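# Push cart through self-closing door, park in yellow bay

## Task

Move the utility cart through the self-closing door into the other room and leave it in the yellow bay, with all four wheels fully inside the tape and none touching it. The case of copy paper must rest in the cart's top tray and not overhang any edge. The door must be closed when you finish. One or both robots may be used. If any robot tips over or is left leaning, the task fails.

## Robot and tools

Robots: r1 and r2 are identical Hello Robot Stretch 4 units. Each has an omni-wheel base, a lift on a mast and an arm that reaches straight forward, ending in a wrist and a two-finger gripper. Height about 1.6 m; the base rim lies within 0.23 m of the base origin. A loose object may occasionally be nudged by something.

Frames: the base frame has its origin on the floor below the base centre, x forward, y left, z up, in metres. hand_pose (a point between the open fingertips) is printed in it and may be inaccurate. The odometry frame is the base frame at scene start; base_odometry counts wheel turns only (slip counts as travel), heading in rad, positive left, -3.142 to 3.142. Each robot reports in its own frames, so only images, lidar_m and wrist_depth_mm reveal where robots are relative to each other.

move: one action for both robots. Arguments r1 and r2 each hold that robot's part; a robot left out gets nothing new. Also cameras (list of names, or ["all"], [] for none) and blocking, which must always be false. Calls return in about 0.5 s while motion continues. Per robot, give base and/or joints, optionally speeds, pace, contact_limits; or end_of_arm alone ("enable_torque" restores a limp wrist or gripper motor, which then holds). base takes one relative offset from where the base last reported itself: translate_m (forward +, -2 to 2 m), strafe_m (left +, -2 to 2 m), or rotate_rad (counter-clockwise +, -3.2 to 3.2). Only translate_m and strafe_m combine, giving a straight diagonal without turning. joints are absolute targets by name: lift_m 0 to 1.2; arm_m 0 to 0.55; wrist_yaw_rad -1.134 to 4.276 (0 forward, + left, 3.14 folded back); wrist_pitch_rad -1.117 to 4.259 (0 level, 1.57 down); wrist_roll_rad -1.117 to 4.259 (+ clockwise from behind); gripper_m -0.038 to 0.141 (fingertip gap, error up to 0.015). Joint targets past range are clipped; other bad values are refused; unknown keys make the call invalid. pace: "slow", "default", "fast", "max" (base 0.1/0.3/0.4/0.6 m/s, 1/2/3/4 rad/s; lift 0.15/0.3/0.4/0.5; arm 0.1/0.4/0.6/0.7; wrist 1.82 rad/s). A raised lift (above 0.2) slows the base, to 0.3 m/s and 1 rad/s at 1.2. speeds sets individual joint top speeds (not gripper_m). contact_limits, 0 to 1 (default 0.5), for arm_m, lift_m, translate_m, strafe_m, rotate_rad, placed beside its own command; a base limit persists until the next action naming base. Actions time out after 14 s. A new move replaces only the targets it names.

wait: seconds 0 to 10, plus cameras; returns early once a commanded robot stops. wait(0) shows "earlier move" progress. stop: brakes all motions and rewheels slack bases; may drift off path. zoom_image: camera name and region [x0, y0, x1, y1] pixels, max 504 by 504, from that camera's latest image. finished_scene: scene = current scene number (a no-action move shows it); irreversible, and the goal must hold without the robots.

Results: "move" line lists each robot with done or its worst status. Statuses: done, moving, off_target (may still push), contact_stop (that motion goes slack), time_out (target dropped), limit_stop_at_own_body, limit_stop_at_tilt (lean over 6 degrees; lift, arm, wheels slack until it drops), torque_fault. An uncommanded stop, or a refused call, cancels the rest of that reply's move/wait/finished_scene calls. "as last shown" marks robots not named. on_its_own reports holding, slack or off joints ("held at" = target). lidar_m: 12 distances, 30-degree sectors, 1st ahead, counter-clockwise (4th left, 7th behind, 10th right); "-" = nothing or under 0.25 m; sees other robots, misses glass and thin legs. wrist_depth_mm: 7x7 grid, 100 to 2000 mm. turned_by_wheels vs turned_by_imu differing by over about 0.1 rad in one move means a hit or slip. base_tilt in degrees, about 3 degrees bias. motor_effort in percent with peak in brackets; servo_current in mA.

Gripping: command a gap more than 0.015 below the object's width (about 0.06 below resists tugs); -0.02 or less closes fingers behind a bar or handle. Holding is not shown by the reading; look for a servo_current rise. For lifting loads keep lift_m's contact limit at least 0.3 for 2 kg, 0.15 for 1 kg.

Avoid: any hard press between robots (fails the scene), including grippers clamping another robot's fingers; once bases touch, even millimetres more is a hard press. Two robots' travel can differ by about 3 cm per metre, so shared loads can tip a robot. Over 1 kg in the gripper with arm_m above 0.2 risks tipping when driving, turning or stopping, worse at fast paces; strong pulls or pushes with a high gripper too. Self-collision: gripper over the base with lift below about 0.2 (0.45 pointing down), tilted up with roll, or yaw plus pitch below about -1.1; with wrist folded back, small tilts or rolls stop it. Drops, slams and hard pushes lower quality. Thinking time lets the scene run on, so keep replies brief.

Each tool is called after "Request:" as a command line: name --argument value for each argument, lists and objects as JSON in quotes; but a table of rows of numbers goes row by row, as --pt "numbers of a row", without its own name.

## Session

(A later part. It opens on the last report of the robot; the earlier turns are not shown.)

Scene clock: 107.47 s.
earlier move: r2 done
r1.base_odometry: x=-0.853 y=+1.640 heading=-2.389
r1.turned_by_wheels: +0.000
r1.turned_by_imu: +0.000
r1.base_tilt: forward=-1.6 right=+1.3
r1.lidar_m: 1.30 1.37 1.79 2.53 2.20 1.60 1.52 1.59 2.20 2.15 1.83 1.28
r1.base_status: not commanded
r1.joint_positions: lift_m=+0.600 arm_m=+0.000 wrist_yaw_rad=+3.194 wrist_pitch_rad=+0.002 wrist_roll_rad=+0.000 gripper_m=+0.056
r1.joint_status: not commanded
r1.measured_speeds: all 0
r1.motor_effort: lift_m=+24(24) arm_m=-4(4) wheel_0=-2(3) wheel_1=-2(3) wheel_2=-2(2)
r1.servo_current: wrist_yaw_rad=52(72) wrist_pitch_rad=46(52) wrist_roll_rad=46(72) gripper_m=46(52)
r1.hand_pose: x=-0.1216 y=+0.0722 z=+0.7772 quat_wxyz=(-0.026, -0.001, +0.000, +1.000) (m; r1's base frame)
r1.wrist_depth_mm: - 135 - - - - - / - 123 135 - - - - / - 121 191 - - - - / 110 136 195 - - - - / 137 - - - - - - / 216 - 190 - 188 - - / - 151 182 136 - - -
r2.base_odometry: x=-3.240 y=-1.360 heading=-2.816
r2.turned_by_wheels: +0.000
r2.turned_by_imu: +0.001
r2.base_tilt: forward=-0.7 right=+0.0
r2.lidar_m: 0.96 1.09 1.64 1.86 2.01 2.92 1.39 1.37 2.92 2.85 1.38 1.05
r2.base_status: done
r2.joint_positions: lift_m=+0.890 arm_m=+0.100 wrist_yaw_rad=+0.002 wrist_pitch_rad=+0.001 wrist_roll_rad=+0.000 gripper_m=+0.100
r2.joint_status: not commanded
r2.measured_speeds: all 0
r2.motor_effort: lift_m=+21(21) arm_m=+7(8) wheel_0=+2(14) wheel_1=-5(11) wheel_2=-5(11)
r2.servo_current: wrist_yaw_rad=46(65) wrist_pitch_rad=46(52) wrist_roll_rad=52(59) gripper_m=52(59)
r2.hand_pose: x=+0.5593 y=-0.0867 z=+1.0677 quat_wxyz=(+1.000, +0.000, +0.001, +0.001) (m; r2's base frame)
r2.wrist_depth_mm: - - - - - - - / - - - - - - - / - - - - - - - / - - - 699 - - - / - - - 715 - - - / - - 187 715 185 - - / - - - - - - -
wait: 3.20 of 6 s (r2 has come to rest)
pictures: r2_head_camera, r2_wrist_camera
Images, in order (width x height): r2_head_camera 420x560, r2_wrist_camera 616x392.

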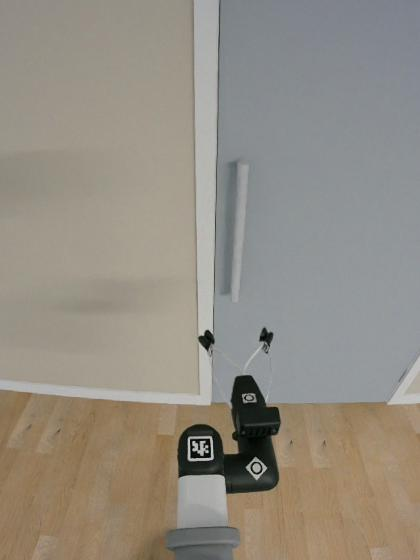

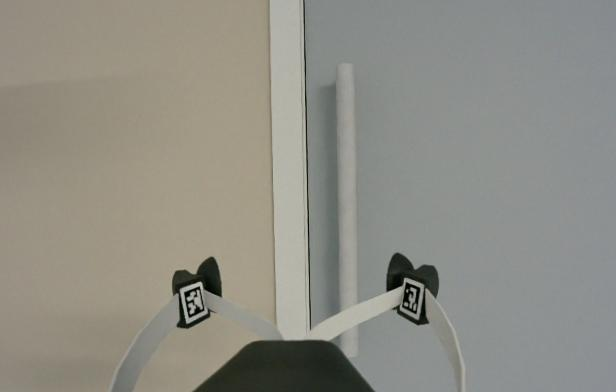

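Request:
move --blocking false --r2 '{"base":{"translate_m":0.3,"strafe_m":-0.062}}'

Request:
wait --seconds 6 --cameras '["r2_wrist_camera"]'

Scene clock: 111.07 s.
move: r2 moving
r1: as last shown
r1.lidar_m: 1.29 1.36 1.78 2.54 2.22 1.61 1.52 1.59 2.18 2.16 1.82 1.29
r1.motor_effort: lift_m=+24(24) arm_m=-4(4) wheel_0=-2(2) wheel_1=-3(3) wheel_2=-2(2)
r1.servo_current: wrist_yaw_rad=52(65) wrist_pitch_rad=39(46) wrist_roll_rad=59(59) gripper_m=52(52)
r1.wrist_depth_mm: - 135 - - - - - / - 123 135 - - - - / - 121 192 - - - - / 110 135 195 - - - - / 137 - - - - - - / 216 - 191 - 187 - - / - 151 182 136 - - -
r2.base_odometry: x=-3.271 y=-1.364 heading=-2.816
r2.turned_by_wheels: +0.000
r2.turned_by_imu: +0.001
r2.base_tilt: forward=-0.7 right=+0.1
r2.lidar_m: 0.95 1.06 1.62 1.87 2.01 2.95 1.41 1.42 2.92 2.87 1.36 1.04
r2.base_status: translate_m moving; strafe_m moving
r2.joint_positions: lift_m=+0.890 arm_m=+0.100 wrist_yaw_rad=+0.002 wrist_pitch_rad=+0.001 wrist_roll_rad=+0.000 gripper_m=+0.100
r2.joint_status: not commanded
r2.measured_speeds: translate_m=+0.121 strafe_m=-0.025 rotate_rad=+0.001 lift_m=+0.000 arm_m=+0.000 wrist_yaw_rad=+0.000 wrist_pitch_rad=+0.000 wrist_roll_rad=+0.000
r2.motor_effort: lift_m=+21(21) arm_m=+7(8) wheel_0=+11(11) wheel_1=+6(6) wheel_2=-12(14)
r2.servo_current: wrist_yaw_rad=39(52) wrist_pitch_rad=39(46) wrist_roll_rad=46(52) gripper_m=59(59)
r2.hand_pose: x=+0.5593 y=-0.0867 z=+1.0677 quat_wxyz=(+1.000, +0.000, +0.001, +0.001) (m; r2's base frame)
r2.wrist_depth_mm: - - - - - - - / - - - 585 - - - / - - - - - - - / - - - - - - - / - - - - - - - / - - 188 162 185 - - / - - - - - - -

Scene clock: 113.03 s.
earlier move: r2 done
r1.base_odometry: x=-0.853 y=+1.640 heading=-2.389
r1.turned_by_wheels: +0.000
r1.turned_by_imu: +0.000
r1.base_tilt: forward=-1.6 right=+1.3
r1.lidar_m: 1.30 1.39 1.78 2.53 2.21 1.59 1.53 1.56 2.21 2.14 1.80 1.30
r1.base_status: not commanded
r1.joint_positions: lift_m=+0.600 arm_m=+0.000 wrist_yaw_rad=+3.194 wrist_pitch_rad=+0.002 wrist_roll_rad=+0.000 gripper_m=+0.056
r1.joint_status: not commanded
r1.measured_speeds: all 0
r1.motor_effort: lift_m=+24(24) arm_m=-4(4) wheel_0=-2(3) wheel_1=-3(3) wheel_2=-2(2)
r1.servo_current: wrist_yaw_rad=52(65) wrist_pitch_rad=39(52) wrist_roll_rad=46(65) gripper_m=39(52)
r1.hand_pose: x=-0.1216 y=+0.0722 z=+0.7772 quat_wxyz=(-0.026, -0.001, +0.000, +1.000) (m; r1's base frame)
r1.wrist_depth_mm: - 135 - - - - - / - 123 135 - - - - / - 121 192 - - - - / 110 136 195 - - - - / 137 - - - - - - / 215 - 190 - 187 - - / - 151 182 136 - - -
r2.base_odometry: x=-3.543 y=-1.397 heading=-2.816
r2.turned_by_wheels: +0.000
r2.turned_by_imu: +0.001
r2.base_tilt: forward=-0.7 right=+0.1
r2.lidar_m: 0.68 0.78 1.15 1.89 2.07 3.00 1.64 1.89 2.89 2.24 0.97 0.76
r2.base_status: done
r2.joint_positions: lift_m=+0.890 arm_m=+0.100 wrist_yaw_rad=+0.002 wrist_pitch_rad=+0.001 wrist_roll_rad=+0.000 gripper_m=+0.100
r2.joint_status: not commanded
r2.measured_speeds: all 0
r2.motor_effort: lift_m=+21(21) arm_m=+8(8) wheel_0=+3(11) wheel_1=+4(7) wheel_2=-4(14)
r2.servo_current: wrist_yaw_rad=46(65) wrist_pitch_rad=39(52) wrist_roll_rad=39(59) gripper_m=46(59)
r2.hand_pose: x=+0.5593 y=-0.0867 z=+1.0677 quat_wxyz=(+1.000, +0.000, +0.001, +0.001) (m; r2's base frame)
r2.wrist_depth_mm: 442 424 402 399 389 375 368 / 436 427 402 399 389 379 370 / 439 424 402 330 392 382 373 / 445 433 407 332 394 384 377 / 449 436 410 332 397 384 375 / 452 433 196 330 195 384 377 / 452 439 415 - 397 389 382
wait: 1.97 of 6 s (r2 has come to rest)
pictures: r2_wrist_camera
Images, in order (width x height): r2_wrist_camera 616x392.

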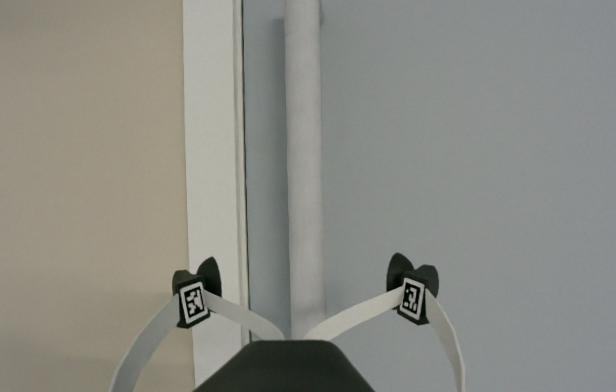

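Request:
move --blocking false --r2 '{"base":{"translate_m":0.14},"contact_limits":{"translate_m":0.3},"pace":"slow"}'

Request:
wait --seconds 6 --cameras '["r2_wrist_camera"]'

Scene clock: 118.20 s.
move: r2 moving
r1: as last shown
r1.lidar_m: 1.29 1.38 1.78 2.53 2.16 1.60 1.51 1.60 2.19 2.15 1.80 1.32
r1.servo_current: wrist_yaw_rad=26(72) wrist_pitch_rad=39(46) wrist_roll_rad=46(59) gripper_m=39(46)
r1.wrist_depth_mm: - 135 - - - - - / - 123 135 - - - - / - 121 191 - - - - / 110 136 195 - - - - / 137 - - - - - - / 216 - 190 - 187 - - / - 151 182 136 - - -
r2.base_odometry: x=-3.555 y=-1.401 heading=-2.815
r2.turned_by_wheels: +0.000
r2.turned_by_imu: +0.001
r2.base_tilt: forward=-0.7 right=+0.0
r2.lidar_m: 0.64 0.77 1.12 1.91 2.07 3.01 1.66 3.75 2.88 2.19 0.98 0.75
r2.base_status: translate_m moving
r2.joint_positions: lift_m=+0.890 arm_m=+0.100 wrist_yaw_rad=+0.002 wrist_pitch_rad=+0.001 wrist_roll_rad=+0.000 gripper_m=+0.100
r2.joint_status: not commanded
r2.measured_speeds: translate_m=+0.048 strafe_m=+0.000 rotate_rad=-0.001 lift_m=+0.000 arm_m=+0.000 wrist_yaw_rad=+0.000 wrist_pitch_rad=+0.000 wrist_roll_rad=+0.000
r2.motor_effort: lift_m=+21(21) arm_m=+7(7) wheel_0=+4(8) wheel_1=+6(7) wheel_2=-10(10)
r2.servo_current: wrist_yaw_rad=52(59) wrist_pitch_rad=39(46) wrist_roll_rad=59(59) gripper_m=52(59)
r2.contact_limits: translate_m 0.3
r2.hand_pose: x=+0.5593 y=-0.0867 z=+1.0677 quat_wxyz=(+1.000, +0.000, +0.001, +0.001) (m; r2's base frame)
r2.wrist_depth_mm: 427 413 389 384 377 368 357 / 430 415 389 384 379 370 359 / 430 418 397 389 384 368 359 / 433 418 394 392 387 373 366 / 436 424 402 394 382 375 368 / 439 424 197 324 195 375 368 / 442 427 402 - 389 382 370

Scene clock: 120.37 s.
earlier move: r2 done
r1.base_odometry: x=-0.853 y=+1.640 heading=-2.389
r1.turned_by_wheels: +0.000
r1.turned_by_imu: +0.000
r1.base_tilt: forward=-1.6 right=+1.2
r1.lidar_m: 1.28 1.39 1.75 2.53 2.19 1.58 1.51 1.59 2.18 2.16 1.82 1.30
r1.base_status: not commanded
r1.joint_positions: lift_m=+0.600 arm_m=+0.000 wrist_yaw_rad=+3.194 wrist_pitch_rad=+0.002 wrist_roll_rad=+0.000 gripper_m=+0.056
r1.joint_status: not commanded
r1.measured_speeds: all 0
r1.motor_effort: lift_m=+24(24) arm_m=-4(4) wheel_0=-2(3) wheel_1=-3(3) wheel_2=-2(2)
r1.servo_current: wrist_yaw_rad=59(72) wrist_pitch_rad=39(52) wrist_roll_rad=46(72) gripper_m=33(46)
r1.hand_pose: x=-0.1216 y=+0.0722 z=+0.7772 quat_wxyz=(-0.026, -0.001, +0.000, +1.000) (m; r1's base frame)
r1.wrist_depth_mm: - 135 - - - - - / - 123 135 - - - - / - 121 191 - - - - / 110 136 195 - - - - / 137 - - - - - - / 216 - 190 - 187 - - / - 151 182 137 - - -
r2.base_odometry: x=-3.676 y=-1.442 heading=-2.815
r2.turned_by_wheels: +0.000
r2.turned_by_imu: +0.000
r2.base_tilt: forward=-0.6 right=+0.1
r2.lidar_m: 0.50 0.63 0.95 1.89 2.04 2.94 1.77 2.31 2.90 1.79 0.81 0.60
r2.base_status: done
r2.joint_positions: lift_m=+0.890 arm_m=+0.100 wrist_yaw_rad=+0.002 wrist_pitch_rad=+0.001 wrist_roll_rad=+0.000 gripper_m=+0.100
r2.joint_status: not commanded
r2.measured_speeds: all 0
r2.motor_effort: lift_m=+21(21) arm_m=+8(8) wheel_0=+3(10) wheel_1=+5(7) wheel_2=-6(11)
r2.servo_current: wrist_yaw_rad=59(59) wrist_pitch_rad=39(46) wrist_roll_rad=46(59) gripper_m=59(59)
r2.contact_limits: translate_m 0.3
r2.hand_pose: x=+0.5593 y=-0.0867 z=+1.0677 quat_wxyz=(+1.000, +0.000, +0.001, +0.001) (m; r2's base frame)
r2.wrist_depth_mm: 287 266 268 187 255 249 243 / 289 266 272 187 256 250 242 / 291 268 272 196 259 251 246 / 294 270 273 192 260 253 247 / 294 272 274 193 260 254 249 / 298 273 204 190 196 254 249 / 300 274 271 - 263 255 251
wait: 2.17 of 6 s (r2 has come to rest)
pictures: r2_wrist_camera
Images, in order (width x height): r2_wrist_camera 616x392.

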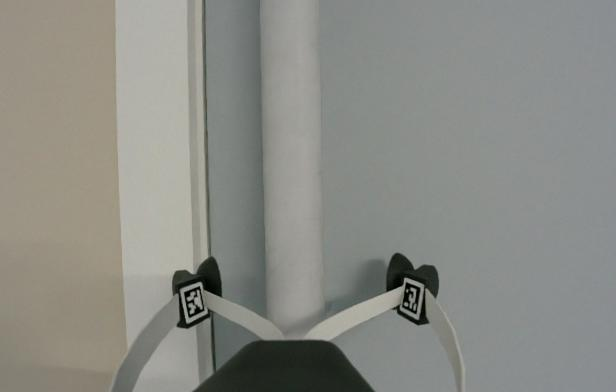

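Request:
move --blocking false --r2 '{"base":{"translate_m":0.014},"contact_limits":{"translate_m":0.3},"pace":"slow"}'

Request:
wait --seconds 2

Request:
move --blocking false --r2 '{"joints":{"gripper_m":-0.029}}'

Request:
wait --seconds 3 --cameras '["r2_wrist_camera","r2_head_camera"]'

Scene clock: 128.30 s.
move: r2 moving
r1: as last shown
r1.lidar_m: 1.30 1.38 1.79 2.54 2.20 1.60 1.51 1.60 2.15 2.15 1.81 1.27
r1.servo_current: wrist_yaw_rad=52(59) wrist_pitch_rad=39(46) wrist_roll_rad=39(72) gripper_m=46(46)
r1.wrist_depth_mm: - 135 - - - - - / - 123 135 - - - - / - 121 191 - - - - / 110 136 196 - - - - / 137 - - - - - - / 216 - 190 - 187 - - / - 150 182 137 - - -
r2.base_odometry: x=-3.686 y=-1.445 heading=-2.815
r2.turned_by_wheels: +0.000
r2.turned_by_imu: +0.001
r2.base_tilt: forward=-0.6 right=+0.1
r2.lidar_m: 0.52 0.63 0.92 1.91 2.07 2.98 1.81 2.35 2.91 1.77 0.79 0.58
r2.base_status: translate_m moving
r2.joint_positions: lift_m=+0.890 arm_m=+0.100 wrist_yaw_rad=+0.002 wrist_pitch_rad=+0.001 wrist_roll_rad=+0.000 gripper_m=+0.100
r2.joint_status: not commanded
r2.measured_speeds: translate_m=+0.024 strafe_m=+0.000 rotate_rad=+0.000 lift_m=+0.000 arm_m=+0.000 wrist_yaw_rad=+0.000 wrist_pitch_rad=+0.000 wrist_roll_rad=+0.000
r2.motor_effort: lift_m=+21(21) arm_m=+7(7) wheel_0=+4(10) wheel_1=+4(7) wheel_2=-5(11)
r2.servo_current: wrist_yaw_rad=72(72) wrist_pitch_rad=46(46) wrist_roll_rad=39(59) gripper_m=52(59)
r2.contact_limits: translate_m 0.3
r2.hand_pose: x=+0.5593 y=-0.0867 z=+1.0677 quat_wxyz=(+1.000, +0.000, +0.001, +0.001) (m; r2's base frame)
r2.wrist_depth_mm: 276 253 260 176 246 239 234 / 278 256 262 187 247 241 235 / 281 257 263 178 249 241 236 / 282 259 265 180 250 242 237 / 285 260 265 180 251 245 238 / 287 262 204 180 197 244 239 / 290 264 262 - 252 246 241

Scene clock: 128.83 s.
earlier move: r2 done
r1.base_odometry: x=-0.853 y=+1.640 heading=-2.389
r1.turned_by_wheels: +0.000
r1.turned_by_imu: +0.000
r1.base_tilt: forward=-1.6 right=+1.3
r1.lidar_m: 1.30 1.38 1.79 2.53 2.19 1.58 1.51 1.59 2.19 2.16 1.83 1.28
r1.base_status: not commanded
r1.joint_positions: lift_m=+0.600 arm_m=+0.000 wrist_yaw_rad=+3.194 wrist_pitch_rad=+0.002 wrist_roll_rad=+0.000 gripper_m=+0.056
r1.joint_status: not commanded
r1.measured_speeds: all 0
r1.motor_effort: lift_m=+24(24) arm_m=-4(4) wheel_0=-2(3) wheel_1=-3(3) wheel_2=-2(2)
r1.servo_current: wrist_yaw_rad=33(59) wrist_pitch_rad=46(46) wrist_roll_rad=33(72) gripper_m=33(46)
r1.hand_pose: x=-0.1216 y=+0.0722 z=+0.7772 quat_wxyz=(-0.026, -0.001, +0.000, +1.000) (m; r1's base frame)
r1.wrist_depth_mm: - 135 - - - - - / - 123 135 - - - - / - 121 191 - - - - / 111 136 195 - - - - / 137 - - - - - - / 216 - 190 - 187 - - / - 151 182 136 - - -
r2.base_odometry: x=-3.689 y=-1.446 heading=-2.815
r2.turned_by_wheels: +0.000
r2.turned_by_imu: +0.000
r2.base_tilt: forward=-0.7 right=+0.1
r2.lidar_m: 0.49 0.61 0.96 1.91 2.05 2.96 1.82 2.38 2.89 1.76 0.77 0.57
r2.base_status: done
r2.joint_positions: lift_m=+0.890 arm_m=+0.100 wrist_yaw_rad=+0.002 wrist_pitch_rad=+0.001 wrist_roll_rad=+0.000 gripper_m=+0.100
r2.joint_status: not commanded
r2.measured_speeds: all 0
r2.motor_effort: lift_m=+21(21) arm_m=+7(8) wheel_0=+5(10) wheel_1=+4(7) wheel_2=-7(11)
r2.servo_current: wrist_yaw_rad=52(72) wrist_pitch_rad=39(46) wrist_roll_rad=52(59) gripper_m=46(59)
r2.contact_limits: translate_m 0.3
r2.hand_pose: x=+0.5593 y=-0.0867 z=+1.0677 quat_wxyz=(+1.000, +0.000, +0.001, +0.001) (m; r2's base frame)
r2.wrist_depth_mm: 272 250 256 173 243 236 229 / 274 252 256 185 243 236 232 / 276 253 258 175 246 237 233 / 278 255 260 175 247 239 233 / 281 258 260 176 248 241 236 / 281 258 204 177 197 241 236 / 283 260 264 - 249 242 239
wait: 0.53 of 2 s (r2 has come to rest)

Scene clock: 129.33 s.
move: r2 moving
r1: as last shown
r1.base_tilt: forward=-1.6 right=+1.2
r1.lidar_m: 1.29 1.39 1.79 2.54 2.17 1.59 1.52 1.59 2.19 2.15 1.80 1.30
r1.motor_effort: lift_m=+24(24) arm_m=-4(4) wheel_0=-2(2) wheel_1=-3(3) wheel_2=-2(2)
r1.servo_current: wrist_yaw_rad=59(65) wrist_pitch_rad=39(52) wrist_roll_rad=59(65) gripper_m=39(46)
r1.wrist_depth_mm: - 135 - - - - - / - 123 135 - - - - / - 121 191 - - - - / 110 136 195 - - - - / 137 - - - - - - / 216 - 191 - 187 - - / - 151 182 137 - - -
r2.base_odometry: x=-3.689 y=-1.446 heading=-2.815
r2.turned_by_wheels: +0.000
r2.turned_by_imu: +0.000
r2.base_tilt: forward=-0.7 right=+0.1
r2.lidar_m: 0.50 0.62 0.93 1.89 2.02 3.00 1.78 2.33 2.91 1.74 0.80 0.59
r2.base_status: not commanded
r2.joint_positions: lift_m=+0.890 arm_m=+0.100 wrist_yaw_rad=+0.002 wrist_pitch_rad=+0.001 wrist_roll_rad=+0.000 gripper_m=+0.083
r2.joint_status: gripper_m moving
r2.measured_speeds: all 0
r2.motor_effort: lift_m=+21(21) arm_m=+7(7) wheel_0=+6(6) wheel_1=+4(5) wheel_2=-7(7)
r2.servo_current: wrist_yaw_rad=39(59) wrist_pitch_rad=52(52) wrist_roll_rad=46(59) gripper_m=137(137)
r2.contact_limits: translate_m 0.3
r2.hand_pose: x=+0.5593 y=-0.0867 z=+1.0677 quat_wxyz=(+1.000, +0.000, +0.001, +0.001) (m; r2's base frame)
r2.wrist_depth_mm: 273 250 256 173 242 236 229 / 274 251 256 185 244 236 231 / 277 253 259 175 245 237 232 / 278 255 260 176 246 239 234 / 279 257 262 176 247 242 236 / 282 258 199 177 191 241 236 / 283 262 263 - 250 241 238

Scene clock: 130.83 s.
earlier move: r2 done
r1.base_odometry: x=-0.853 y=+1.640 heading=-2.389
r1.turned_by_wheels: +0.000
r1.turned_by_imu: +0.000
r1.base_tilt: forward=-1.6 right=+1.3
r1.lidar_m: 1.28 1.39 1.77 2.52 2.21 1.61 1.52 1.58 2.17 2.15 1.84 1.31
r1.base_status: not commanded
r1.joint_positions: lift_m=+0.600 arm_m=+0.000 wrist_yaw_rad=+3.194 wrist_pitch_rad=+0.002 wrist_roll_rad=+0.000 gripper_m=+0.056
r1.joint_status: not commanded
r1.measured_speeds: all 0
r1.motor_effort: lift_m=+24(24) arm_m=-4(4) wheel_0=-2(2) wheel_1=-3(3) wheel_2=-2(2)
r1.servo_current: wrist_yaw_rad=59(65) wrist_pitch_rad=46(52) wrist_roll_rad=46(72) gripper_m=39(52)
r1.hand_pose: x=-0.1216 y=+0.0722 z=+0.7772 quat_wxyz=(-0.026, -0.001, +0.000, +1.000) (m; r1's base frame)
r1.wrist_depth_mm: - 135 - - - - - / - 123 135 - - - - / - 121 191 - - - - / 111 136 195 - - - - / 137 - - - - - - / 216 - 190 - 188 - - / - 151 182 137 - - -
r2.base_odometry: x=-3.689 y=-1.446 heading=-2.815
r2.turned_by_wheels: +0.001
r2.turned_by_imu: +0.001
r2.base_tilt: forward=-0.6 right=+0.0
r2.lidar_m: 0.51 0.62 0.92 1.90 2.06 2.98 1.81 2.37 2.92 1.74 0.77 0.59
r2.base_status: not commanded
r2.joint_positions: lift_m=+0.890 arm_m=+0.100 wrist_yaw_rad=+0.006 wrist_pitch_rad=+0.001 wrist_roll_rad=+0.000 gripper_m=-0.027
r2.joint_status: all done
r2.measured_speeds: all 0
r2.motor_effort: lift_m=+21(21) arm_m=-4(8) wheel_0=+2(6) wheel_1=+2(5) wheel_2=+6(7)
r2.servo_current: wrist_yaw_rad=52(65) wrist_pitch_rad=39(52) wrist_roll_rad=46(59) gripper_m=143(325)
r2.contact_limits: translate_m 0.3
r2.hand_pose: x=+0.5598 y=-0.0857 z=+1.0677 quat_wxyz=(+1.000, +0.000, +0.001, +0.003) (m; r2's base frame)
r2.wrist_depth_mm: 273 249 247 162 235 227 221 / 276 251 249 163 235 227 223 / 276 252 251 164 236 229 224 / 278 254 253 167 238 230 224 / 281 255 253 167 239 233 226 / 282 259 185 168 180 233 229 / 285 274 257 - 241 231 229
wait: 1.50 of 3 s (r2 has come to rest)
pictures: r2_head_camera, r2_wrist_camera
Images, in order (width x height): r2_head_camera 420x560, r2_wrist_camera 616x392.

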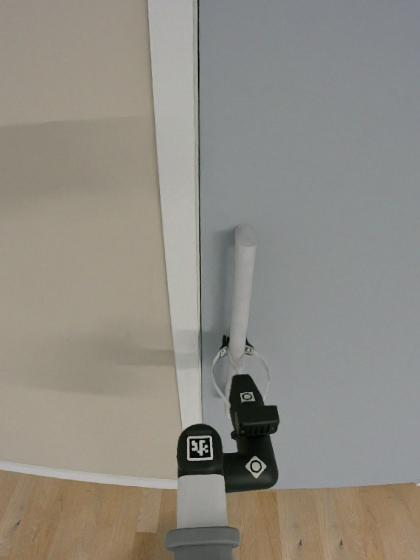

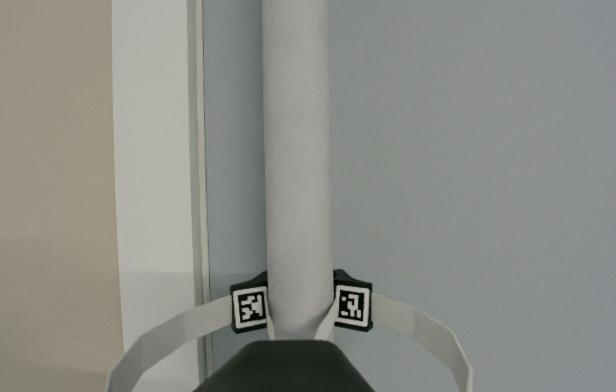

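Request:
move --blocking false --r2 '{"base":{"translate_m":-0.236,"strafe_m":-0.095},"joints":{"wrist_yaw_rad":0.22},"speeds":{"wrist_yaw_rad":0.09},"pace":"slow","contact_limits":{"translate_m":0.8}}'

Request:
wait --seconds 8

Request:
wait --seconds 1 --cameras '["r2_wrist_camera","r2_head_camera"]'

Scene clock: 149.27 s.
move: r2 moving
r1: as last shown
r1.lidar_m: 1.31 1.40 1.76 2.52 2.22 1.59 1.51 1.57 2.18 2.16 1.79 1.28
r1.motor_effort: lift_m=+24(24) arm_m=-4(4) wheel_0=-2(3) wheel_1=-3(3) wheel_2=-2(2)
r1.servo_current: wrist_yaw_rad=46(65) wrist_pitch_rad=46(52) wrist_roll_rad=46(59) gripper_m=39(46)
r1.wrist_depth_mm: - 135 - - - - - / - 123 135 - - - - / - 121 192 - - - - / 110 136 195 - - - - / 137 - - - - - - / 216 - 190 - 187 - - / - 151 182 136 - - -
r2.base_odometry: x=-3.679 y=-1.438 heading=-2.815
r2.turned_by_wheels: +0.000
r2.turned_by_imu: +0.001
r2.base_tilt: forward=-0.6 right=+0.1
r2.lidar_m: 0.48 0.64 0.92 1.90 2.08 2.97 1.80 2.33 2.88 1.80 0.80 0.59
r2.base_status: translate_m moving; strafe_m moving
r2.joint_positions: lift_m=+0.890 arm_m=+0.100 wrist_yaw_rad=+0.042 wrist_pitch_rad=+0.001 wrist_roll_rad=+0.000 gripper_m=-0.027
r2.joint_status: wrist_yaw_rad moving
r2.measured_speeds: translate_m=-0.049 strafe_m=-0.019 rotate_rad=-0.002 lift_m=+0.000 arm_m=+0.000 wrist_yaw_rad=+0.091 wrist_pitch_rad=+0.000 wrist_roll_rad=+0.000
r2.motor_effort: lift_m=+21(21) arm_m=-4(5) wheel_0=-8(10) wheel_1=-11(11) wheel_2=+19(20)
r2.servo_current: wrist_yaw_rad=0(59) wrist_pitch_rad=46(46) wrist_roll_rad=39(59) gripper_m=143(150)
r2.contact_limits: translate_m 0.8
r2.hand_pose: x=+0.5627 y=-0.0753 z=+1.0677 quat_wxyz=(+1.000, +0.000, +0.001, +0.021) (m; r2's base frame)
r2.wrist_depth_mm: 289 263 249 163 233 225 218 / 290 264 252 165 234 226 220 / 293 266 254 165 236 228 221 / 296 266 255 166 238 229 223 / 296 283 257 167 238 230 224 / 298 286 186 168 180 231 224 / 301 289 263 - 240 229 227

Scene clock: 152.53 s.
earlier move: r2 done
r1.base_odometry: x=-0.853 y=+1.640 heading=-2.389
r1.turned_by_wheels: +0.000
r1.turned_by_imu: +0.000
r1.base_tilt: forward=-1.6 right=+1.2
r1.lidar_m: 1.28 1.43 1.80 2.53 2.18 1.60 1.52 1.60 2.21 2.14 1.82 1.31
r1.base_status: not commanded
r1.joint_positions: lift_m=+0.600 arm_m=+0.000 wrist_yaw_rad=+3.194 wrist_pitch_rad=+0.002 wrist_roll_rad=+0.000 gripper_m=+0.056
r1.joint_status: not commanded
r1.measured_speeds: all 0
r1.motor_effort: lift_m=+24(24) arm_m=-4(4) wheel_0=-2(3) wheel_1=-3(3) wheel_2=-2(2)
r1.servo_current: wrist_yaw_rad=52(65) wrist_pitch_rad=39(52) wrist_roll_rad=52(72) gripper_m=46(46)
r1.hand_pose: x=-0.1216 y=+0.0722 z=+0.7772 quat_wxyz=(-0.026, -0.001, +0.000, +1.000) (m; r1's base frame)
r1.wrist_depth_mm: - 135 - - - - - / - 123 135 - - - - / - 121 191 - - - - / 110 136 195 - - - - / 137 - - - - - - / 216 - 190 - 187 - - / - 151 182 137 - - -
r2.base_odometry: x=-3.497 y=-1.281 heading=-2.813
r2.turned_by_wheels: +0.002
r2.turned_by_imu: +0.004
r2.base_tilt: forward=-0.6 right=+0.1
r2.lidar_m: 0.50 0.87 1.27 2.03 2.17 3.16 1.54 3.59 2.78 2.42 0.99 0.63
r2.base_status: done
r2.joint_positions: lift_m=+0.890 arm_m=+0.100 wrist_yaw_rad=+0.233 wrist_pitch_rad=+0.001 wrist_roll_rad=+0.000 gripper_m=-0.027
r2.joint_status: all done
r2.measured_speeds: all 0
r2.motor_effort: lift_m=+21(21) arm_m=-4(5) wheel_0=+5(11) wheel_1=-6(13) wheel_2=+21(23)
r2.servo_current: wrist_yaw_rad=72(104) wrist_pitch_rad=39(46) wrist_roll_rad=46(59) gripper_m=130(150)
r2.contact_limits: translate_m 0.8
r2.hand_pose: x=+0.5717 y=-0.0184 z=+1.0677 quat_wxyz=(+0.993, +0.000, +0.001, +0.116) (m; r2's base frame)
r2.wrist_depth_mm: - - 248 164 233 225 219 / - - 251 165 234 227 221 / - - 251 166 236 229 223 / - - 253 167 237 229 223 / - - 256 167 240 230 225 / - - 184 168 181 231 226 / - - - - - 229 227
wait: 3.27 of 8 s (r2 has come to rest)

Scene clock: 153.53 s.
r1.base_odometry: x=-0.853 y=+1.640 heading=-2.389
r1.turned_by_wheels: +0.000
r1.turned_by_imu: +0.000
r1.base_tilt: forward=-1.6 right=+1.3
r1.lidar_m: 1.30 1.44 1.78 2.53 2.22 1.58 1.53 1.59 2.19 2.16 1.81 1.31
r1.base_status: not commanded
r1.joint_positions: lift_m=+0.600 arm_m=+0.000 wrist_yaw_rad=+3.194 wrist_pitch_rad=+0.002 wrist_roll_rad=+0.000 gripper_m=+0.056
r1.joint_status: not commanded
r1.measured_speeds: all 0
r1.motor_effort: lift_m=+24(24) arm_m=-4(4) wheel_0=-2(3) wheel_1=-3(3) wheel_2=-2(2)
r1.servo_current: wrist_yaw_rad=65(65) wrist_pitch_rad=39(52) wrist_roll_rad=52(72) gripper_m=39(46)
r1.hand_pose: x=-0.1216 y=+0.0722 z=+0.7772 quat_wxyz=(-0.026, -0.001, +0.000, +1.000) (m; r1's base frame)
r1.wrist_depth_mm: - 135 - - - - - / - 123 135 - - - - / - 121 191 - - - - / 110 135 195 - - - - / 137 - - - - - - / 216 - 191 - 187 - - / - 151 182 137 - - -
r2.base_odometry: x=-3.497 y=-1.281 heading=-2.813
r2.turned_by_wheels: +0.000
r2.turned_by_imu: +0.000
r2.base_tilt: forward=-0.6 right=+0.0
r2.lidar_m: 0.52 0.86 1.27 2.03 2.18 3.18 1.56 3.61 2.78 2.45 1.01 0.63
r2.base_status: done
r2.joint_positions: lift_m=+0.890 arm_m=+0.100 wrist_yaw_rad=+0.233 wrist_pitch_rad=+0.001 wrist_roll_rad=+0.000 gripper_m=-0.027
r2.joint_status: all done
r2.measured_speeds: all 0
r2.motor_effort: lift_m=+21(21) arm_m=-4(5) wheel_0=+5(11) wheel_1=-6(13) wheel_2=+21(23)
r2.servo_current: wrist_yaw_rad=78(104) wrist_pitch_rad=39(46) wrist_roll_rad=52(59) gripper_m=137(150)
r2.contact_limits: translate_m 0.8
r2.hand_pose: x=+0.5717 y=-0.0184 z=+1.0677 quat_wxyz=(+0.993, +0.000, +0.001, +0.116) (m; r2's base frame)
r2.wrist_depth_mm: - - 248 165 233 226 220 / - - 250 165 234 227 221 / - - 251 166 236 228 224 / - - 253 167 236 229 223 / - - 255 167 238 229 224 / - - 184 168 181 231 225 / - - - - - 230 227
wait: 1.00 s; at rest by 0.27 s
pictures: r2_head_camera, r2_wrist_camera
Images, in order (width x height): r2_head_camera 420x560, r2_wrist_camera 616x392.

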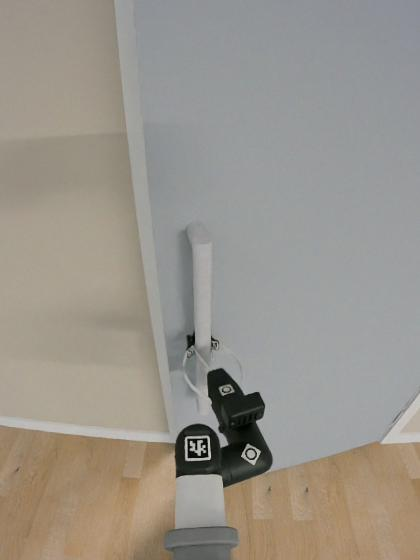

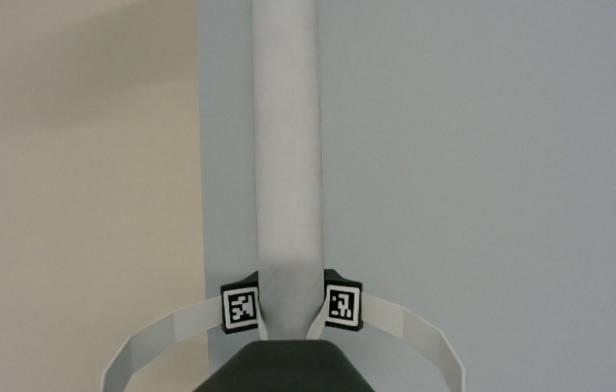

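Works. Continue, batching.

Request:
move --blocking false --r2 '{"base":{"translate_m":-0.205,"strafe_m":-0.159},"joints":{"wrist_yaw_rad":0.44},"speeds":{"wrist_yaw_rad":0.09},"pace":"slow","contact_limits":{"translate_m":0.8}}'

Request:
wait --seconds 8

Request:
wait --seconds 0.4

Request:
move --blocking false --r2 '{"base":{"translate_m":-0.158,"strafe_m":-0.21},"joints":{"wrist_yaw_rad":0.66},"speeds":{"wrist_yaw_rad":0.09},"pace":"slow","contact_limits":{"translate_m":0.8}}'

Request:
wait --seconds 8

Request:
wait --seconds 0.4 --cameras '["r2_wrist_camera","r2_head_camera"]'

Scene clock: 161.00 s.
move: r2 moving
r1: as last shown
r1.lidar_m: 1.29 1.42 1.79 2.54 2.21 1.59 1.50 1.59 2.17 2.15 1.81 1.31
r1.motor_effort: lift_m=+24(24) arm_m=-4(4) wheel_0=-2(2) wheel_1=-2(3) wheel_2=-2(2)
r1.servo_current: wrist_yaw_rad=52(65) wrist_pitch_rad=46(46) wrist_roll_rad=52(59) gripper_m=39(46)
r1.wrist_depth_mm: - 135 - - - - - / - 123 135 - - - - / - 121 191 - - - - / 110 136 195 - - - - / 137 - - - - - - / 215 - 190 - 187 - - / - 151 182 137 - - -
r2.base_odometry: x=-3.489 y=-1.270 heading=-2.811
r2.turned_by_wheels: +0.002
r2.turned_by_imu: +0.002
r2.base_tilt: forward=-0.6 right=+0.0
r2.lidar_m: 0.50 0.88 1.31 2.03 2.19 3.17 1.56 3.56 2.79 2.44 0.99 0.64
r2.base_status: translate_m moving; strafe_m moving
r2.joint_positions: lift_m=+0.890 arm_m=+0.100 wrist_yaw_rad=+0.269 wrist_pitch_rad=+0.001 wrist_roll_rad=+0.000 gripper_m=-0.027
r2.joint_status: wrist_yaw_rad moving
r2.measured_speeds: translate_m=-0.042 strafe_m=-0.032 rotate_rad=-0.003 lift_m=+0.000 arm_m=+0.000 wrist_yaw_rad=+0.088 wrist_pitch_rad=+0.000 wrist_roll_rad=+0.000
r2.motor_effort: lift_m=+21(21) arm_m=-4(4) wheel_0=+11(13) wheel_1=-8(10) wheel_2=+25(26)
r2.servo_current: wrist_yaw_rad=78(91) wrist_pitch_rad=33(46) wrist_roll_rad=65(65) gripper_m=137(137)
r2.contact_limits: translate_m 0.8
r2.hand_pose: x=+0.5722 y=-0.0078 z=+1.0677 quat_wxyz=(+0.991, +0.000, +0.001, +0.134) (m; r2's base frame)
r2.wrist_depth_mm: - - 249 163 232 224 216 / - - 251 164 234 225 218 / - - 254 165 235 226 220 / - - 254 167 236 228 221 / - - 255 166 238 229 223 / - - 183 167 182 229 224 / - - 258 - 238 229 225

Scene clock: 164.33 s.
earlier move: r2 done
r1.base_odometry: x=-0.853 y=+1.640 heading=-2.389
r1.turned_by_wheels: +0.000
r1.turned_by_imu: +0.000
r1.base_tilt: forward=-1.6 right=+1.2
r1.lidar_m: 1.29 1.40 1.76 2.55 2.19 1.60 1.52 1.60 2.17 2.16 1.81 1.28
r1.base_status: not commanded
r1.joint_positions: lift_m=+0.600 arm_m=+0.000 wrist_yaw_rad=+3.194 wrist_pitch_rad=+0.002 wrist_roll_rad=+0.000 gripper_m=+0.056
r1.joint_status: not commanded
r1.measured_speeds: all 0
r1.motor_effort: lift_m=+24(24) arm_m=-4(4) wheel_0=-2(3) wheel_1=-3(3) wheel_2=-2(2)
r1.servo_current: wrist_yaw_rad=46(65) wrist_pitch_rad=46(52) wrist_roll_rad=65(72) gripper_m=46(52)
r1.hand_pose: x=-0.1216 y=+0.0722 z=+0.7772 quat_wxyz=(-0.026, -0.001, +0.000, +1.000) (m; r1's base frame)
r1.wrist_depth_mm: - 135 - - - - - / - 123 135 - - - - / - 121 191 - - - - / 110 136 196 - - - - / 137 - - - - - - / 216 - 190 - 187 - - / - 151 182 137 - - -
r2.base_odometry: x=-3.355 y=-1.064 heading=-2.810
r2.turned_by_wheels: +0.001
r2.turned_by_imu: +0.075
r2.base_tilt: forward=-0.7 right=+0.0
r2.lidar_m: 0.50 1.07 1.68 2.20 2.41 3.77 1.37 3.13 2.57 2.37 1.19 0.70
r2.base_status: done
r2.joint_positions: lift_m=+0.890 arm_m=+0.100 wrist_yaw_rad=+0.455 wrist_pitch_rad=+0.001 wrist_roll_rad=+0.000 gripper_m=-0.028
r2.joint_status: all done
r2.measured_speeds: all 0
r2.motor_effort: lift_m=+21(21) arm_m=-5(6) wheel_0=+15(23) wheel_1=-2(11) wheel_2=+19(27)
r2.servo_current: wrist_yaw_rad=85(130) wrist_pitch_rad=46(52) wrist_roll_rad=59(65) gripper_m=111(137)
r2.contact_limits: translate_m 0.8
r2.hand_pose: x=+0.5685 y=+0.0483 z=+1.0677 quat_wxyz=(+0.974, +0.000, +0.001, +0.226) (m; r2's base frame)
r2.wrist_depth_mm: - - 252 166 227 215 207 / 1756 - 254 167 229 217 208 / 1756 - 255 167 230 218 208 / 1808 - 258 167 232 219 211 / - - 259 168 233 220 212 / 1808 - 182 168 181 221 212 / - - - - 234 218 214
wait: 3.33 of 8 s (r2 has come to rest)

Scene clock: 164.73 s.
r1.base_odometry: x=-0.853 y=+1.640 heading=-2.389
r1.turned_by_wheels: +0.000
r1.turned_by_imu: +0.000
r1.base_tilt: forward=-1.6 right=+1.3
r1.lidar_m: 1.26 1.43 1.77 2.54 2.21 1.59 1.51 1.57 2.21 2.16 1.80 1.30
r1.base_status: not commanded
r1.joint_positions: lift_m=+0.600 arm_m=+0.000 wrist_yaw_rad=+3.194 wrist_pitch_rad=+0.002 wrist_roll_rad=+0.000 gripper_m=+0.056
r1.joint_status: not commanded
r1.measured_speeds: all 0
r1.motor_effort: lift_m=+24(24) arm_m=-4(4) wheel_0=-2(3) wheel_1=-3(3) wheel_2=-2(2)
r1.servo_current: wrist_yaw_rad=39(65) wrist_pitch_rad=39(52) wrist_roll_rad=39(72) gripper_m=39(52)
r1.hand_pose: x=-0.1216 y=+0.0722 z=+0.7772 quat_wxyz=(-0.026, -0.001, +0.000, +1.000) (m; r1's base frame)
r1.wrist_depth_mm: - 135 - - - - - / - 123 135 - - - - / - 121 191 - - - - / 110 135 195 - - - - / 136 - - - - - - / 215 - 190 - 188 - - / - 151 182 137 - - -
r2.base_odometry: x=-3.355 y=-1.064 heading=-2.810
r2.turned_by_wheels: +0.000
r2.turned_by_imu: +0.000
r2.base_tilt: forward=-0.6 right=+0.0
r2.lidar_m: 0.53 1.09 1.71 2.19 2.44 3.79 1.39 3.16 2.55 2.40 1.18 0.69
r2.base_status: done
r2.joint_positions: lift_m=+0.890 arm_m=+0.100 wrist_yaw_rad=+0.455 wrist_pitch_rad=+0.001 wrist_roll_rad=+0.000 gripper_m=-0.028
r2.joint_status: all done
r2.measured_speeds: all 0
r2.motor_effort: lift_m=+21(21) arm_m=-6(6) wheel_0=+15(23) wheel_1=-1(11) wheel_2=+19(27)
r2.servo_current: wrist_yaw_rad=85(130) wrist_pitch_rad=33(52) wrist_roll_rad=59(65) gripper_m=111(137)
r2.contact_limits: translate_m 0.8
r2.hand_pose: x=+0.5685 y=+0.0483 z=+1.0677 quat_wxyz=(+0.974, +0.000, +0.001, +0.226) (m; r2's base frame)
r2.wrist_depth_mm: - - 252 166 227 216 207 / 1756 - 253 167 229 216 208 / 1808 - 254 167 230 219 210 / 1808 - 256 167 232 220 211 / - - 259 168 234 221 213 / 1808 - 181 168 181 222 213 / - - - - 234 220 213
wait: 0.40 s; at rest by 0.27 s

Scene clock: 165.23 s.
move: r2 moving
r1: as last shown
r1.lidar_m: 1.29 1.41 1.79 2.55 2.21 1.60 1.52 1.59 2.19 2.16 1.81 1.30
r1.motor_effort: lift_m=+24(24) arm_m=-4(4) wheel_0=-2(2) wheel_1=-3(3) wheel_2=-2(2)
r1.servo_current: wrist_yaw_rad=65(65) wrist_pitch_rad=39(46) wrist_roll_rad=59(59) gripper_m=39(46)
r1.wrist_depth_mm: - 135 - - - - - / - 123 135 - - - - / - 121 191 - - - - / 110 135 195 - - - - / 137 - - - - - - / 216 - 190 - 187 - - / - 150 182 136 - - -
r2.base_odometry: x=-3.351 y=-1.052 heading=-2.808
r2.turned_by_wheels: +0.002
r2.turned_by_imu: +0.003
r2.base_tilt: forward=-0.6 right=+0.0
r2.lidar_m: 0.49 1.09 1.67 2.21 2.42 3.81 1.36 3.16 2.55 2.37 1.19 0.68
r2.base_status: translate_m moving; strafe_m moving
r2.joint_positions: lift_m=+0.890 arm_m=+0.100 wrist_yaw_rad=+0.490 wrist_pitch_rad=+0.001 wrist_roll_rad=+0.000 gripper_m=-0.028
r2.joint_status: wrist_yaw_rad moving
r2.measured_speeds: translate_m=-0.029 strafe_m=-0.041 rotate_rad=+0.003 lift_m=+0.000 arm_m=+0.000 wrist_yaw_rad=+0.094 wrist_pitch_rad=+0.000 wrist_roll_rad=+0.000
r2.motor_effort: lift_m=+21(21) arm_m=-6(6) wheel_0=+16(19) wheel_1=-8(10) wheel_2=+22(24)
r2.servo_current: wrist_yaw_rad=72(78) wrist_pitch_rad=39(46) wrist_roll_rad=52(59) gripper_m=104(111)
r2.contact_limits: translate_m 0.8
r2.hand_pose: x=+0.5666 y=+0.0586 z=+1.0677 quat_wxyz=(+0.970, +0.000, +0.001, +0.243) (m; r2's base frame)
r2.wrist_depth_mm: - - 254 165 227 213 204 / 1808 - 256 165 229 216 - / - - 255 166 230 218 207 / - - 259 166 231 218 209 / 1863 - 260 167 233 219 210 / 1921 - 184 168 181 220 211 / - 143 - - 234 216 212

Scene clock: 169.40 s.
earlier move: r2 done
r1.base_odometry: x=-0.853 y=+1.640 heading=-2.389
r1.turned_by_wheels: +0.000
r1.turned_by_imu: +0.000
r1.base_tilt: forward=-1.6 right=+1.3
r1.lidar_m: 1.29 1.42 1.79 2.52 2.21 1.59 1.52 1.60 2.17 2.14 1.82 1.29
r1.base_status: not commanded
r1.joint_positions: lift_m=+0.600 arm_m=+0.000 wrist_yaw_rad=+3.194 wrist_pitch_rad=+0.002 wrist_roll_rad=+0.000 gripper_m=+0.056
r1.joint_status: not commanded
r1.measured_speeds: all 0
r1.motor_effort: lift_m=+24(24) arm_m=-4(4) wheel_0=-2(3) wheel_1=-3(3) wheel_2=-2(2)
r1.servo_current: wrist_yaw_rad=46(72) wrist_pitch_rad=46(52) wrist_roll_rad=59(65) gripper_m=46(52)
r1.hand_pose: x=-0.1216 y=+0.0722 z=+0.7772 quat_wxyz=(-0.026, -0.001, +0.000, +1.000) (m; r1's base frame)
r1.wrist_depth_mm: - 135 - - - - - / - 123 135 - - - - / - 121 191 - - - - / 111 135 195 - - - - / 137 - - - - - - / 216 - 189 - 187 - - / - 150 182 136 - - -
r2.base_odometry: x=-3.274 y=-0.814 heading=-2.809
r2.turned_by_wheels: +0.000
r2.turned_by_imu: +0.225
r2.base_tilt: forward=-0.6 right=+0.0
r2.lidar_m: 0.48 0.57 2.41 2.44 3.08 1.30 1.80 2.55 2.31 1.65 1.02 0.65
r2.base_status: done
r2.joint_positions: lift_m=+0.890 arm_m=+0.100 wrist_yaw_rad=+0.676 wrist_pitch_rad=+0.001 wrist_roll_rad=+0.000 gripper_m=-0.028
r2.joint_status: all done
r2.measured_speeds: all 0
r2.motor_effort: lift_m=+21(21) arm_m=-8(8) wheel_0=+10(26) wheel_1=+1(11) wheel_2=+13(29)
r2.servo_current: wrist_yaw_rad=91(104) wrist_pitch_rad=46(46) wrist_roll_rad=39(72) gripper_m=104(117)
r2.contact_limits: translate_m 0.8
r2.hand_pose: x=+0.5509 y=+0.1121 z=+1.0677 quat_wxyz=(+0.943, +0.000, +0.000, +0.331) (m; r2's base frame)
r2.wrist_depth_mm: - - - 164 216 191 177 / - - - 165 216 191 178 / - - - 166 220 195 179 / - - - 167 220 198 180 / - - - 167 222 196 181 / - - 187 170 180 195 181 / - - - - 221 191 181
wait: 4.17 of 8 s (r2 has come to rest)

Scene clock: 169.80 s.
r1.base_odometry: x=-0.853 y=+1.640 heading=-2.389
r1.turned_by_wheels: +0.000
r1.turned_by_imu: +0.000
r1.base_tilt: forward=-1.6 right=+1.2
r1.lidar_m: 1.29 1.44 1.80 2.54 2.22 1.58 1.52 1.58 2.22 2.15 1.80 1.31
r1.base_status: not commanded
r1.joint_positions: lift_m=+0.600 arm_m=+0.000 wrist_yaw_rad=+3.194 wrist_pitch_rad=+0.002 wrist_roll_rad=+0.000 gripper_m=+0.056
r1.joint_status: not commanded
r1.measured_speeds: all 0
r1.motor_effort: lift_m=+24(24) arm_m=-4(4) wheel_0=-2(3) wheel_1=-3(3) wheel_2=-2(2)
r1.servo_current: wrist_yaw_rad=39(72) wrist_pitch_rad=52(52) wrist_roll_rad=59(65) gripper_m=39(52)
r1.hand_pose: x=-0.1216 y=+0.0722 z=+0.7772 quat_wxyz=(-0.026, -0.001, +0.000, +1.000) (m; r1's base frame)
r1.wrist_depth_mm: - 135 - - - - - / - 123 135 - - - - / - 121 191 - - - - / 111 136 195 - - - - / 137 - - - - - - / 216 - 190 - 187 - - / - 151 182 137 - - -
r2.base_odometry: x=-3.274 y=-0.814 heading=-2.809
r2.turned_by_wheels: +0.000
r2.turned_by_imu: +0.000
r2.base_tilt: forward=-0.6 right=+0.0
r2.lidar_m: 0.49 0.55 2.42 2.45 3.11 1.32 1.81 2.52 2.32 1.66 1.03 0.62
r2.base_status: done
r2.joint_positions: lift_m=+0.890 arm_m=+0.100 wrist_yaw_rad=+0.676 wrist_pitch_rad=+0.001 wrist_roll_rad=+0.000 gripper_m=-0.028
r2.joint_status: all done
r2.measured_speeds: all 0
r2.motor_effort: lift_m=+21(21) arm_m=-8(8) wheel_0=+10(26) wheel_1=+0(11) wheel_2=+13(29)
r2.servo_current: wrist_yaw_rad=91(104) wrist_pitch_rad=39(46) wrist_roll_rad=46(72) gripper_m=111(117)
r2.contact_limits: translate_m 0.8
r2.hand_pose: x=+0.5509 y=+0.1121 z=+1.0677 quat_wxyz=(+0.943, +0.000, +0.000, +0.331) (m; r2's base frame)
r2.wrist_depth_mm: - - - 164 215 191 175 / - - - 164 216 191 177 / - - - 166 218 193 178 / - - - 166 220 198 179 / - - - 166 221 196 180 / - - 187 169 180 196 181 / - - - - 220 191 182
wait: 0.40 s; at rest by 0.27 s
pictures: r2_head_camera, r2_wrist_camera
Images, in order (width x height): r2_head_camera 420x560, r2_wrist_camera 616x392.

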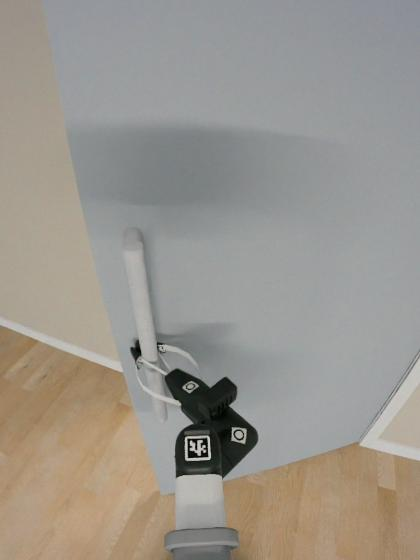

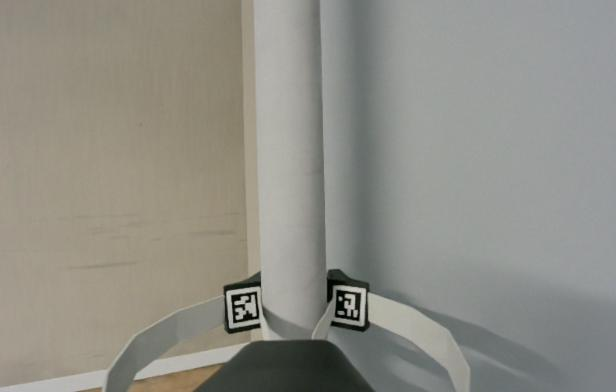

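Request:
move --blocking false --r2 '{"base":{"translate_m":-0.218,"strafe_m":-0.065},"pace":"slow","contact_limits":{"translate_m":0.8}}'

Request:
wait --seconds 8

Request:
wait --seconds 0.4 --cameras '["r2_wrist_camera","r2_head_camera"]'

Scene clock: 196.07 s.
move: r2 moving
r1: as last shown
r1.base_tilt: forward=-1.6 right=+1.3
r1.lidar_m: 1.31 1.43 1.78 2.54 2.21 1.59 1.52 1.58 2.18 2.14 1.79 1.29
r1.motor_effort: lift_m=+24(24) arm_m=-4(4) wheel_0=-2(2) wheel_1=-3(3) wheel_2=-2(2)
r1.servo_current: wrist_yaw_rad=39(52) wrist_pitch_rad=39(46) wrist_roll_rad=39(72) gripper_m=46(46)
r1.wrist_depth_mm: - 135 - - - - - / - 123 135 - - - - / - 121 191 - - - - / 110 136 195 - - - - / 137 - - - - - - / 215 - 190 - 187 - - / - 151 181 137 - - -
r2.base_odometry: x=-3.264 y=-0.807 heading=-2.807
r2.turned_by_wheels: +0.002
r2.turned_by_imu: +0.002
r2.base_tilt: forward=-0.6 right=+0.0
r2.lidar_m: 0.50 0.56 2.41 2.44 3.12 1.29 1.74 2.54 2.32 1.64 1.07 0.66
r2.base_status: translate_m moving; strafe_m moving
r2.joint_positions: lift_m=+0.890 arm_m=+0.100 wrist_yaw_rad=+0.676 wrist_pitch_rad=+0.001 wrist_roll_rad=+0.000 gripper_m=-0.028
r2.joint_status: not commanded
r2.measured_speeds: translate_m=-0.047 strafe_m=-0.015 rotate_rad=+0.002 lift_m=+0.000 arm_m=+0.000 wrist_yaw_rad=+0.000 wrist_pitch_rad=+0.000 wrist_roll_rad=+0.000
r2.motor_effort: lift_m=+21(21) arm_m=-8(8) wheel_0=+4(10) wheel_1=-9(9) wheel_2=+23(23)
r2.servo_current: wrist_yaw_rad=85(98) wrist_pitch_rad=39(46) wrist_roll_rad=46(52) gripper_m=111(111)
r2.contact_limits: translate_m 0.8
r2.hand_pose: x=+0.5509 y=+0.1121 z=+1.0677 quat_wxyz=(+0.943, +0.000, +0.000, +0.331) (m; r2's base frame)
r2.wrist_depth_mm: - - - 164 216 193 177 / - - - 164 218 192 178 / - - - 166 220 195 180 / - - - 167 220 198 181 / - - - 167 223 197 181 / - - 186 170 180 195 182 / - - - - 221 192 184

Scene clock: 199.07 s.
earlier move: r2 done
r1.base_odometry: x=-0.853 y=+1.640 heading=-2.389
r1.turned_by_wheels: +0.000
r1.turned_by_imu: +0.000
r1.base_tilt: forward=-1.6 right=+1.2
r1.lidar_m: 1.29 1.42 1.75 2.53 2.20 1.61 1.50 1.57 2.22 2.14 1.79 1.29
r1.base_status: not commanded
r1.joint_positions: lift_m=+0.600 arm_m=+0.000 wrist_yaw_rad=+3.194 wrist_pitch_rad=+0.002 wrist_roll_rad=+0.000 gripper_m=+0.056
r1.joint_status: not commanded
r1.measured_speeds: all 0
r1.motor_effort: lift_m=+24(24) arm_m=-4(4) wheel_0=-2(3) wheel_1=-2(3) wheel_2=-2(2)
r1.servo_current: wrist_yaw_rad=65(72) wrist_pitch_rad=39(52) wrist_roll_rad=52(72) gripper_m=46(46)
r1.hand_pose: x=-0.1216 y=+0.0722 z=+0.7772 quat_wxyz=(-0.026, -0.001, +0.000, +1.000) (m; r1's base frame)
r1.wrist_depth_mm: - 135 - - - - - / - 123 135 - - - - / - 121 191 - - - - / 111 136 195 - - - - / 137 - - - - - - / 215 - 190 - 187 - - / - 151 182 137 - - -
r2.base_odometry: x=-3.090 y=-0.682 heading=-2.809
r2.turned_by_wheels: -0.002
r2.turned_by_imu: +0.002
r2.base_tilt: forward=-0.7 right=+0.1
r2.lidar_m: 0.50 0.56 2.54 2.60 3.25 1.14 3.68 2.37 2.17 1.97 1.28 0.75
r2.base_status: done
r2.joint_positions: lift_m=+0.890 arm_m=+0.100 wrist_yaw_rad=+0.663 wrist_pitch_rad=+0.001 wrist_roll_rad=+0.000 gripper_m=-0.028
r2.joint_status: not commanded
r2.measured_speeds: all 0
r2.motor_effort: lift_m=+21(21) arm_m=-8(8) wheel_0=-3(12) wheel_1=-9(11) wheel_2=+13(25)
r2.servo_current: wrist_yaw_rad=52(98) wrist_pitch_rad=46(46) wrist_roll_rad=46(59) gripper_m=104(117)
r2.contact_limits: translate_m 0.8
r2.hand_pose: x=+0.5523 y=+0.1086 z=+1.0677 quat_wxyz=(+0.946, +0.000, +0.000, +0.325) (m; r2's base frame)
r2.wrist_depth_mm: - - - 162 226 213 204 / - - - 163 229 216 - / - - - 164 230 216 206 / - - - 165 233 216 207 / - - - 167 232 218 208 / - - 183 166 181 220 209 / - - - - 232 214 211
wait: 3.00 of 8 s (r2 has come to rest)

Scene clock: 199.47 s.
r1.base_odometry: x=-0.853 y=+1.640 heading=-2.389
r1.turned_by_wheels: +0.000
r1.turned_by_imu: +0.000
r1.base_tilt: forward=-1.6 right=+1.3
r1.lidar_m: 1.29 1.43 1.78 2.52 2.21 1.59 1.51 1.60 2.17 2.15 1.83 1.31
r1.base_status: not commanded
r1.joint_positions: lift_m=+0.600 arm_m=+0.000 wrist_yaw_rad=+3.194 wrist_pitch_rad=+0.002 wrist_roll_rad=+0.000 gripper_m=+0.056
r1.joint_status: not commanded
r1.measured_speeds: all 0
r1.motor_effort: lift_m=+24(24) arm_m=-4(4) wheel_0=-2(3) wheel_1=-3(3) wheel_2=-2(2)
r1.servo_current: wrist_yaw_rad=39(72) wrist_pitch_rad=46(52) wrist_roll_rad=39(72) gripper_m=46(46)
r1.hand_pose: x=-0.1216 y=+0.0722 z=+0.7772 quat_wxyz=(-0.026, -0.001, +0.000, +1.000) (m; r1's base frame)
r1.wrist_depth_mm: - 135 - - - - - / - 123 135 - - - - / - 121 191 - - - - / 110 135 195 - - - - / 137 - - - - - - / 217 - 190 - 187 - - / - 151 182 136 - - -
r2.base_odometry: x=-3.090 y=-0.682 heading=-2.809
r2.turned_by_wheels: +0.000
r2.turned_by_imu: +0.000
r2.base_tilt: forward=-0.6 right=+0.1
r2.lidar_m: 0.50 0.57 2.56 2.61 3.24 1.11 3.67 2.36 2.17 1.91 1.28 0.73
r2.base_status: done
r2.joint_positions: lift_m=+0.890 arm_m=+0.100 wrist_yaw_rad=+0.663 wrist_pitch_rad=+0.001 wrist_roll_rad=+0.000 gripper_m=-0.028
r2.joint_status: not commanded
r2.measured_speeds: all 0
r2.motor_effort: lift_m=+21(21) arm_m=-8(8) wheel_0=-3(12) wheel_1=-9(11) wheel_2=+13(25)
r2.servo_current: wrist_yaw_rad=46(98) wrist_pitch_rad=46(46) wrist_roll_rad=52(59) gripper_m=111(117)
r2.contact_limits: translate_m 0.8
r2.hand_pose: x=+0.5523 y=+0.1086 z=+1.0677 quat_wxyz=(+0.946, +0.000, +0.000, +0.325) (m; r2's base frame)
r2.wrist_depth_mm: - - - 162 227 213 203 / - - - 163 229 216 - / - - - 165 230 215 206 / - - - 165 232 217 208 / - - - 167 233 218 209 / - - 183 167 181 218 210 / - - - - 233 215 210
wait: 0.40 s; at rest by 0.27 s
pictures: r2_head_camera, r2_wrist_camera
Images, in order (width x height): r2_head_camera 420x560, r2_wrist_camera 616x392.

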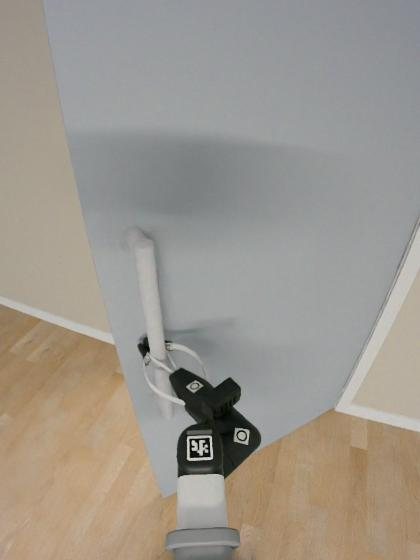

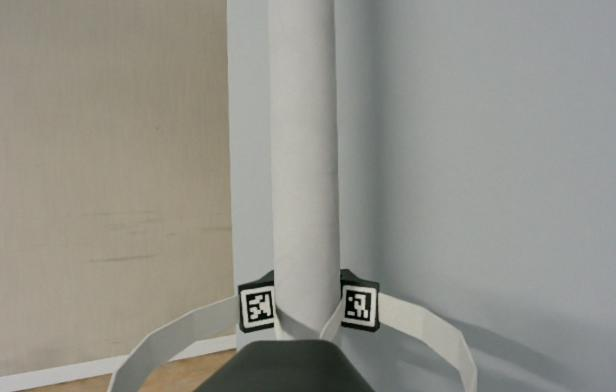

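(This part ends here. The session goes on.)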